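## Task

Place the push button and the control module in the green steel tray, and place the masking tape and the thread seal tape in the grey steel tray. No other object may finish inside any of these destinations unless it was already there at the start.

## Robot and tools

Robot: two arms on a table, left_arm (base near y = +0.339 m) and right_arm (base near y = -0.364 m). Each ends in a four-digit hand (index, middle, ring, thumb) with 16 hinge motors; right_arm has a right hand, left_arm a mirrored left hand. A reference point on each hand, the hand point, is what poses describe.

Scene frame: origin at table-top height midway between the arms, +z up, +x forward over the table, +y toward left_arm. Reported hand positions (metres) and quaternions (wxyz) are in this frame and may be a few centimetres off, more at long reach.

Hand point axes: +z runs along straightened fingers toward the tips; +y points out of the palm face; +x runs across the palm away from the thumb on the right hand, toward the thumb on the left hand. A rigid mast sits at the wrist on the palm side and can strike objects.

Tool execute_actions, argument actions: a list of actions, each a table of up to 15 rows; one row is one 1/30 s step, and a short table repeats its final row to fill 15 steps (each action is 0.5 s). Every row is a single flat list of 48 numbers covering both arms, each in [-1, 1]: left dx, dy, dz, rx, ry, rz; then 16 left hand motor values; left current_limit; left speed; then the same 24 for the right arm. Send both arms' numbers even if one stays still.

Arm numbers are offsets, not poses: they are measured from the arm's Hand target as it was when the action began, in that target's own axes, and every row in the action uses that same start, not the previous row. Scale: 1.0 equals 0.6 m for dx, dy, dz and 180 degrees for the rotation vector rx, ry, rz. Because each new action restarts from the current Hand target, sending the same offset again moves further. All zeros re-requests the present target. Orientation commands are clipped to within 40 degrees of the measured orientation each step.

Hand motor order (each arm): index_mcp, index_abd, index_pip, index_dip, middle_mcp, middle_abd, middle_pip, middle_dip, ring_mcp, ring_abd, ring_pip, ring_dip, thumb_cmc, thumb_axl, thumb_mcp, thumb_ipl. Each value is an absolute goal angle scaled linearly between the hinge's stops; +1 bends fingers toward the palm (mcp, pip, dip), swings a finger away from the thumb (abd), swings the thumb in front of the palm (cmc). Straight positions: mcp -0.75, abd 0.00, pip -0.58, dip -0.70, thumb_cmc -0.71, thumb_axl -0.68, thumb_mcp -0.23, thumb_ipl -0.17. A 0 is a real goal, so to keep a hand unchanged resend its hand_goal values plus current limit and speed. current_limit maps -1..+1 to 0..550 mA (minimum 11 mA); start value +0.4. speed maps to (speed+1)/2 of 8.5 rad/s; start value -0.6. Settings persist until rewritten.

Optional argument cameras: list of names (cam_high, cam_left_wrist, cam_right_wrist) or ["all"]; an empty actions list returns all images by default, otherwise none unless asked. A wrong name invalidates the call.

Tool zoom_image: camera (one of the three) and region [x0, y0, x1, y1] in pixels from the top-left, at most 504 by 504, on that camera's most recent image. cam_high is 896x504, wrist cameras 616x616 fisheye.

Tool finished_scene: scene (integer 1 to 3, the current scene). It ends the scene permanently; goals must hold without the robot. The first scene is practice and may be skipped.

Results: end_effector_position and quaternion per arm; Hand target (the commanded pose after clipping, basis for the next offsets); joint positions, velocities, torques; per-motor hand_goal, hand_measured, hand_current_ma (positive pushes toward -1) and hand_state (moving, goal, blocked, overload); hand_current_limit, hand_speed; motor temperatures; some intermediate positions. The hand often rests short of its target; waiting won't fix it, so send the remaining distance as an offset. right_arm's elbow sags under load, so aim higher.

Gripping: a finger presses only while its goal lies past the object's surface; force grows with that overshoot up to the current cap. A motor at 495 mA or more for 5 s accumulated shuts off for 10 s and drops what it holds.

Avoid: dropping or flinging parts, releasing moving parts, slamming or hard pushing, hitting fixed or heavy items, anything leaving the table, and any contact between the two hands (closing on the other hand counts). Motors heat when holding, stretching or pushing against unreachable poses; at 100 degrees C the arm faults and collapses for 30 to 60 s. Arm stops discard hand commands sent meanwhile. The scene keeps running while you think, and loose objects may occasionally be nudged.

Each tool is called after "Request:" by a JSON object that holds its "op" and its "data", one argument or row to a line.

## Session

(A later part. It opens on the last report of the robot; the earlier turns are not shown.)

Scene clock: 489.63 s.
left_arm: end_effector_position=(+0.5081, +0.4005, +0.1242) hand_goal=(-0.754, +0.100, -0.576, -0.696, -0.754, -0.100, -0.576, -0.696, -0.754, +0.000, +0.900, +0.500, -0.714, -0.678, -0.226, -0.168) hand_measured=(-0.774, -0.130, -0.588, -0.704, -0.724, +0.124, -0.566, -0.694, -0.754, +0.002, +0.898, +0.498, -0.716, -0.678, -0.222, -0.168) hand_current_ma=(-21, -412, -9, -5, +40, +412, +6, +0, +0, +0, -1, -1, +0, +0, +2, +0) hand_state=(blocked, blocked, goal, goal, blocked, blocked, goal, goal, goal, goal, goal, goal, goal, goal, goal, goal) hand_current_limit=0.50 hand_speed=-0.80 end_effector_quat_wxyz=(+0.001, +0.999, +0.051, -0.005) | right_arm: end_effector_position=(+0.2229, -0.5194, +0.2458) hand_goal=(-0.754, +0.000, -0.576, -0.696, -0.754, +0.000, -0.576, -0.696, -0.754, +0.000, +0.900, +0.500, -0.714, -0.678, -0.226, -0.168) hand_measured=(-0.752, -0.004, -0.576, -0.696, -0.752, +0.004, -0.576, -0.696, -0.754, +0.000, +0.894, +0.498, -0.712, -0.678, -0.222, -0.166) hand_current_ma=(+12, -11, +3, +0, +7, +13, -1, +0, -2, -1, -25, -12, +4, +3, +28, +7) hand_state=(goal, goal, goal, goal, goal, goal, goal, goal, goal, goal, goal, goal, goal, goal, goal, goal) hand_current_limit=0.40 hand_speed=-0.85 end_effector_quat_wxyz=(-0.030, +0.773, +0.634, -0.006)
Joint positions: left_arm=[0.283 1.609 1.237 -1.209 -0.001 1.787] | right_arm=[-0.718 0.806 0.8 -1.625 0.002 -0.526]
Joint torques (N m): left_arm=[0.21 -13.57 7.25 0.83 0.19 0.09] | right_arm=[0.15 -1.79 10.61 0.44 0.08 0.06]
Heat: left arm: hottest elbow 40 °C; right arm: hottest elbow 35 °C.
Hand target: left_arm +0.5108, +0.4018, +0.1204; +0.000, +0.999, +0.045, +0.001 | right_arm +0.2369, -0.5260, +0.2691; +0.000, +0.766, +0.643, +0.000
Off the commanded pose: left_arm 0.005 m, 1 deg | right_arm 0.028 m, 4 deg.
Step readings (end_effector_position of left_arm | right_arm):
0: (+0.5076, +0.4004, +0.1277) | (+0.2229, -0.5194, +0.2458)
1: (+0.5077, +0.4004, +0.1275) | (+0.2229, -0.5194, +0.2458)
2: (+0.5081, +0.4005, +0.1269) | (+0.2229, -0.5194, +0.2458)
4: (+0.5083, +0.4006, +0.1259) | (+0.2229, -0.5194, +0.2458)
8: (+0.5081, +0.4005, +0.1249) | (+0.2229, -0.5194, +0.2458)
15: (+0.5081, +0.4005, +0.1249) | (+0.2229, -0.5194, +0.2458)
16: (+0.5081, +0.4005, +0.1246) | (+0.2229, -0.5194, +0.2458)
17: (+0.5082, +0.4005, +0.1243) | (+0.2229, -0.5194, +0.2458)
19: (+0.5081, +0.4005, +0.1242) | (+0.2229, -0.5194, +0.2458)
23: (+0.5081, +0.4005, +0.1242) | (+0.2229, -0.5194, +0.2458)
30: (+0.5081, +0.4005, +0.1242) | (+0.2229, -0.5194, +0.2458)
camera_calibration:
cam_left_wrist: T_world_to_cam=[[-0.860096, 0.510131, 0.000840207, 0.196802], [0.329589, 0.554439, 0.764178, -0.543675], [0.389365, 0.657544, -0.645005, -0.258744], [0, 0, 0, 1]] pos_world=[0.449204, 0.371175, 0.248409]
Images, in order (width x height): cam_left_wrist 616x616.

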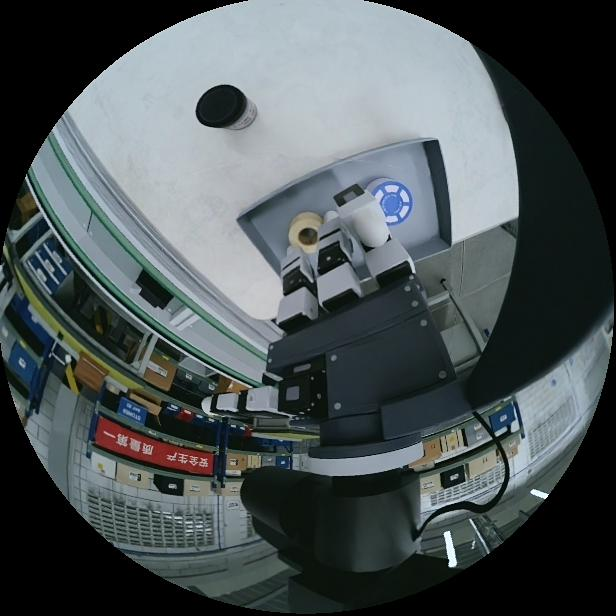

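Request:
{"op": "execute_actions", "data": {
  "actions": [
    [[0,0,0,0,0,0,-0.754,-0.17,-0.576,-0.696,-0.754,0.17,-0.576,-0.696,-0.754,0,0.9,0.5,-0.714,-0.678,-0.226,-0.168,0.4,-0.85,0,0,0,0,0,0,-0.754,0,-0.576,-0.696,-0.754,0,-0.576,-0.696,-0.754,0,0.9,0.5,-0.714,-0.678,-0.226,-0.168,0.4,-0.85]],
    [[0,0,0,0,0,0,-0.754,-0.23,-0.576,-0.696,-0.754,0.24,-0.576,-0.696,-0.754,0,0.9,0.5,-0.714,-0.678,-0.226,-0.168,0.4,-0.8,0,0,0,0,0,0,-0.754,0,-0.576,-0.696,-0.754,0,-0.576,-0.696,-0.754,0,0.9,0.5,-0.714,-0.678,-0.226,-0.168,0.4,-0.85]],
    [[0.005,0,-0.05,0,0,0,-0.754,-0.24,-0.576,-0.696,-0.754,0.24,-0.576,-0.696,-0.754,0,0.9,0.5,-0.714,-0.678,-0.226,-0.168,0.4,-0.8,0,0,0,0,0,0,-0.754,0,-0.576,-0.696,-0.754,0,-0.576,-0.696,-0.754,0,0.9,0.5,-0.714,-0.678,-0.226,-0.168,0.4,-0.85]],
    [[0.005,0,-0.07,0,0,0,-0.754,-0.24,-0.576,-0.696,-0.754,0.24,-0.576,-0.696,-0.754,0,0.9,0.5,-0.714,-0.678,-0.226,-0.168,0.4,-0.8,0,0,0,0,0,0,-0.754,0,-0.576,-0.696,-0.754,0,-0.576,-0.696,-0.754,0,0.9,0.5,-0.714,-0.678,-0.226,-0.168,0.4,-0.85]],
    [[0,0,-0.10,0,0,0,-0.754,-0.24,-0.576,-0.696,-0.754,0.24,-0.576,-0.696,-0.754,0,0.9,0.5,-0.714,-0.678,-0.226,-0.168,0.4,-0.8,0,0,0,0,0,0,-0.754,0,-0.576,-0.696,-0.754,0,-0.576,-0.696,-0.754,0,0.9,0.5,-0.714,-0.678,-0.226,-0.168,0.4,-0.85]]
  ],
  "cameras": ["cam_high", "cam_left_wrist"]
}}

Request:
{"op": "zoom_image", "data": {
  "camera": "cam_high",
  "region": [340, 190, 660, 330]
}}

Scene clock: 499.63 s.
left_arm: end_effector_position=(+0.5082, +0.4005, +0.2345) hand_goal=(-0.754, -0.240, -0.576, -0.696, -0.754, +0.240, -0.576, -0.696, -0.754, +0.000, +0.900, +0.500, -0.714, -0.678, -0.226, -0.168) hand_measured=(-0.754, -0.240, -0.578, -0.698, -0.750, +0.236, -0.574, -0.694, -0.754, +0.002, +0.898, +0.498, -0.716, -0.678, -0.222, -0.168) hand_current_ma=(+0, +0, -1, -1, +1, -1, +1, +0, +0, +0, -1, -1, +0, +0, +3, +0) hand_state=(goal, goal, goal, goal, goal, goal, goal, goal, goal, goal, goal, goal, goal, goal, goal, goal) hand_current_limit=0.40 hand_speed=-0.80 end_effector_quat_wxyz=(+0.004, +0.999, +0.051, -0.016) | right_arm: end_effector_position=(+0.2229, -0.5194, +0.2458) hand_goal=(-0.754, +0.000, -0.576, -0.696, -0.754, +0.000, -0.576, -0.696, -0.754, +0.000, +0.900, +0.500, -0.714, -0.678, -0.226, -0.168) hand_measured=(-0.752, -0.004, -0.576, -0.696, -0.752, +0.004, -0.576, -0.696, -0.754, +0.000, +0.894, +0.498, -0.712, -0.678, -0.222, -0.166) hand_current_ma=(+12, -11, +3, +0, +7, +13, -1, +0, -2, -1, -25, -12, +4, +3, +28, +7) hand_state=(goal, goal, goal, goal, goal, goal, goal, goal, goal, goal, goal, goal, goal, goal, goal, goal) hand_current_limit=0.40 hand_speed=-0.85 end_effector_quat_wxyz=(-0.030, +0.773, +0.634, -0.006)
Joint positions: left_arm=[0.283 1.56 1.476 -1.52 -0.001 1.787] | right_arm=[-0.718 0.806 0.8 -1.625 0.002 -0.526]
Joint torques (N m): left_arm=[-0.26 -13.92 10.89 -0.28 0.22 0.09] | right_arm=[0.09 -1.79 10.62 0.44 0.09 0.06]
Heat: left arm: hottest elbow 40 °C; right arm: hottest elbow 35 °C.
Hand target: left_arm +0.5167, +0.4024, +0.2523; +0.000, +0.999, +0.045, +0.000 | right_arm +0.2369, -0.5260, +0.2691; +0.000, +0.766, +0.643, +0.000
Off the commanded pose: left_arm 0.020 m, 2 deg | right_arm 0.028 m, 4 deg.
Step readings (end_effector_position of left_arm | right_arm):
0: (+0.5081, +0.4005, +0.1242) | (+0.2229, -0.5194, +0.2458)
1: (+0.5081, +0.4005, +0.1242) | (+0.2229, -0.5194, +0.2458)
2: (+0.5081, +0.4005, +0.1242) | (+0.2229, -0.5194, +0.2458)
4: (+0.5082, +0.4005, +0.1242) | (+0.2229, -0.5194, +0.2458)
8: (+0.5083, +0.4006, +0.1242) | (+0.2229, -0.5194, +0.2458)
15: (+0.5083, +0.4006, +0.1242) | (+0.2229, -0.5194, +0.2458)
16: (+0.5083, +0.4006, +0.1242) | (+0.2229, -0.5194, +0.2458)
17: (+0.5085, +0.4006, +0.1242) | (+0.2229, -0.5194, +0.2458)
19: (+0.5089, +0.4008, +0.1234) | (+0.2229, -0.5194, +0.2458)
23: (+0.5090, +0.4008, +0.1231) | (+0.2229, -0.5194, +0.2458)
30: (+0.5090, +0.4008, +0.1231) | (+0.2229, -0.5194, +0.2458)
31: (+0.5068, +0.4001, +0.1231) | (+0.2229, -0.5194, +0.2458)
32: (+0.5046, +0.3994, +0.1239) | (+0.2229, -0.5194, +0.2458)
34: (+0.5005, +0.3980, +0.1245) | (+0.2229, -0.5194, +0.2458)
38: (+0.4986, +0.3974, +0.1247) | (+0.2229, -0.5194, +0.2458)
45: (+0.4985, +0.3973, +0.1247) | (+0.2229, -0.5194, +0.2458)
46: (+0.4977, +0.3971, +0.1284) | (+0.2229, -0.5194, +0.2458)
47: (+0.4955, +0.3963, +0.1335) | (+0.2229, -0.5194, +0.2458)
49: (+0.4942, +0.3959, +0.1448) | (+0.2229, -0.5194, +0.2458)
53: (+0.5030, +0.3988, +0.1669) | (+0.2229, -0.5194, +0.2458)
60: (+0.5054, +0.3996, +0.1730) | (+0.2229, -0.5194, +0.2458)
61: (+0.5035, +0.3990, +0.1774) | (+0.2229, -0.5194, +0.2458)
62: (+0.5000, +0.3978, +0.1840) | (+0.2229, -0.5194, +0.2458)
64: (+0.4981, +0.3972, +0.1991) | (+0.2229, -0.5194, +0.2458)
68: (+0.5068, +0.4001, +0.2274) | (+0.2229, -0.5194, +0.2458)
75: (+0.5082, +0.4005, +0.2345) | (+0.2229, -0.5194, +0.2458)
camera_calibration:
cam_left_wrist: T_world_to_cam=[[-0.859877, 0.510232, 0.0165721, 0.192993], [0.346889, 0.560169, 0.752249, -0.636325], [0.374538, 0.65259, -0.658671, -0.175003], [0, 0, 0, 1]] pos_world=[0.452229, 0.372184, 0.360207]
Images, in order (width x height): cam_high 896x504, cam_left_wrist 616x616.

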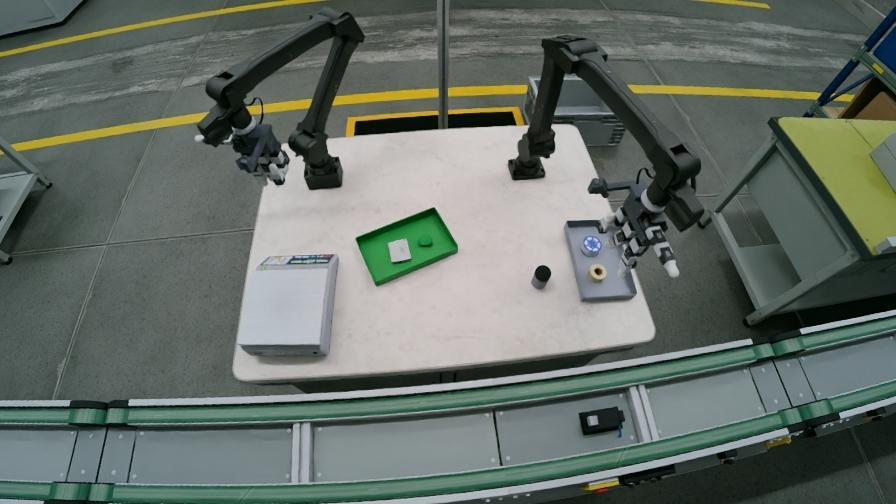

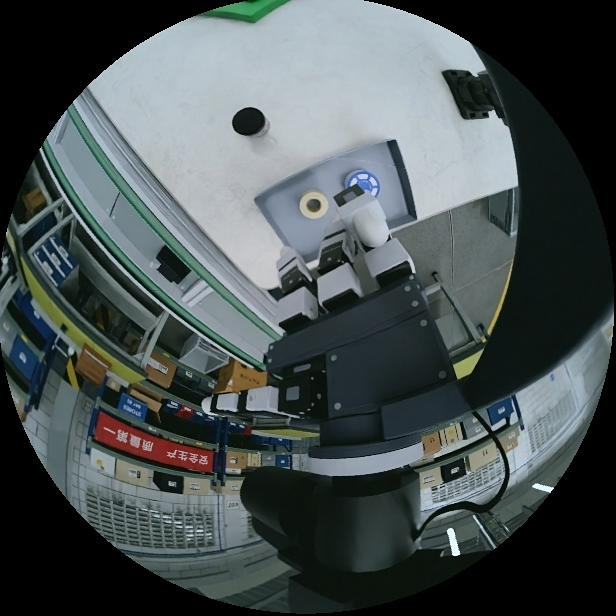

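Scaled by 1.575 from the camera's 896x504 image, which has a finer 1280x720 frame.

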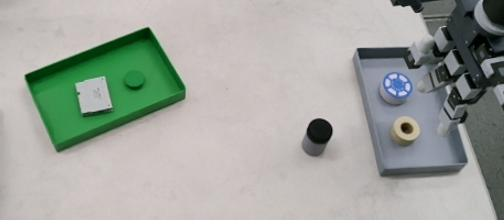

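All four are in place and nothing is in motion.

Request:
{"op": "finished_scene", "data": {
  "scene": 2
}}

The scene is finished: the task was done.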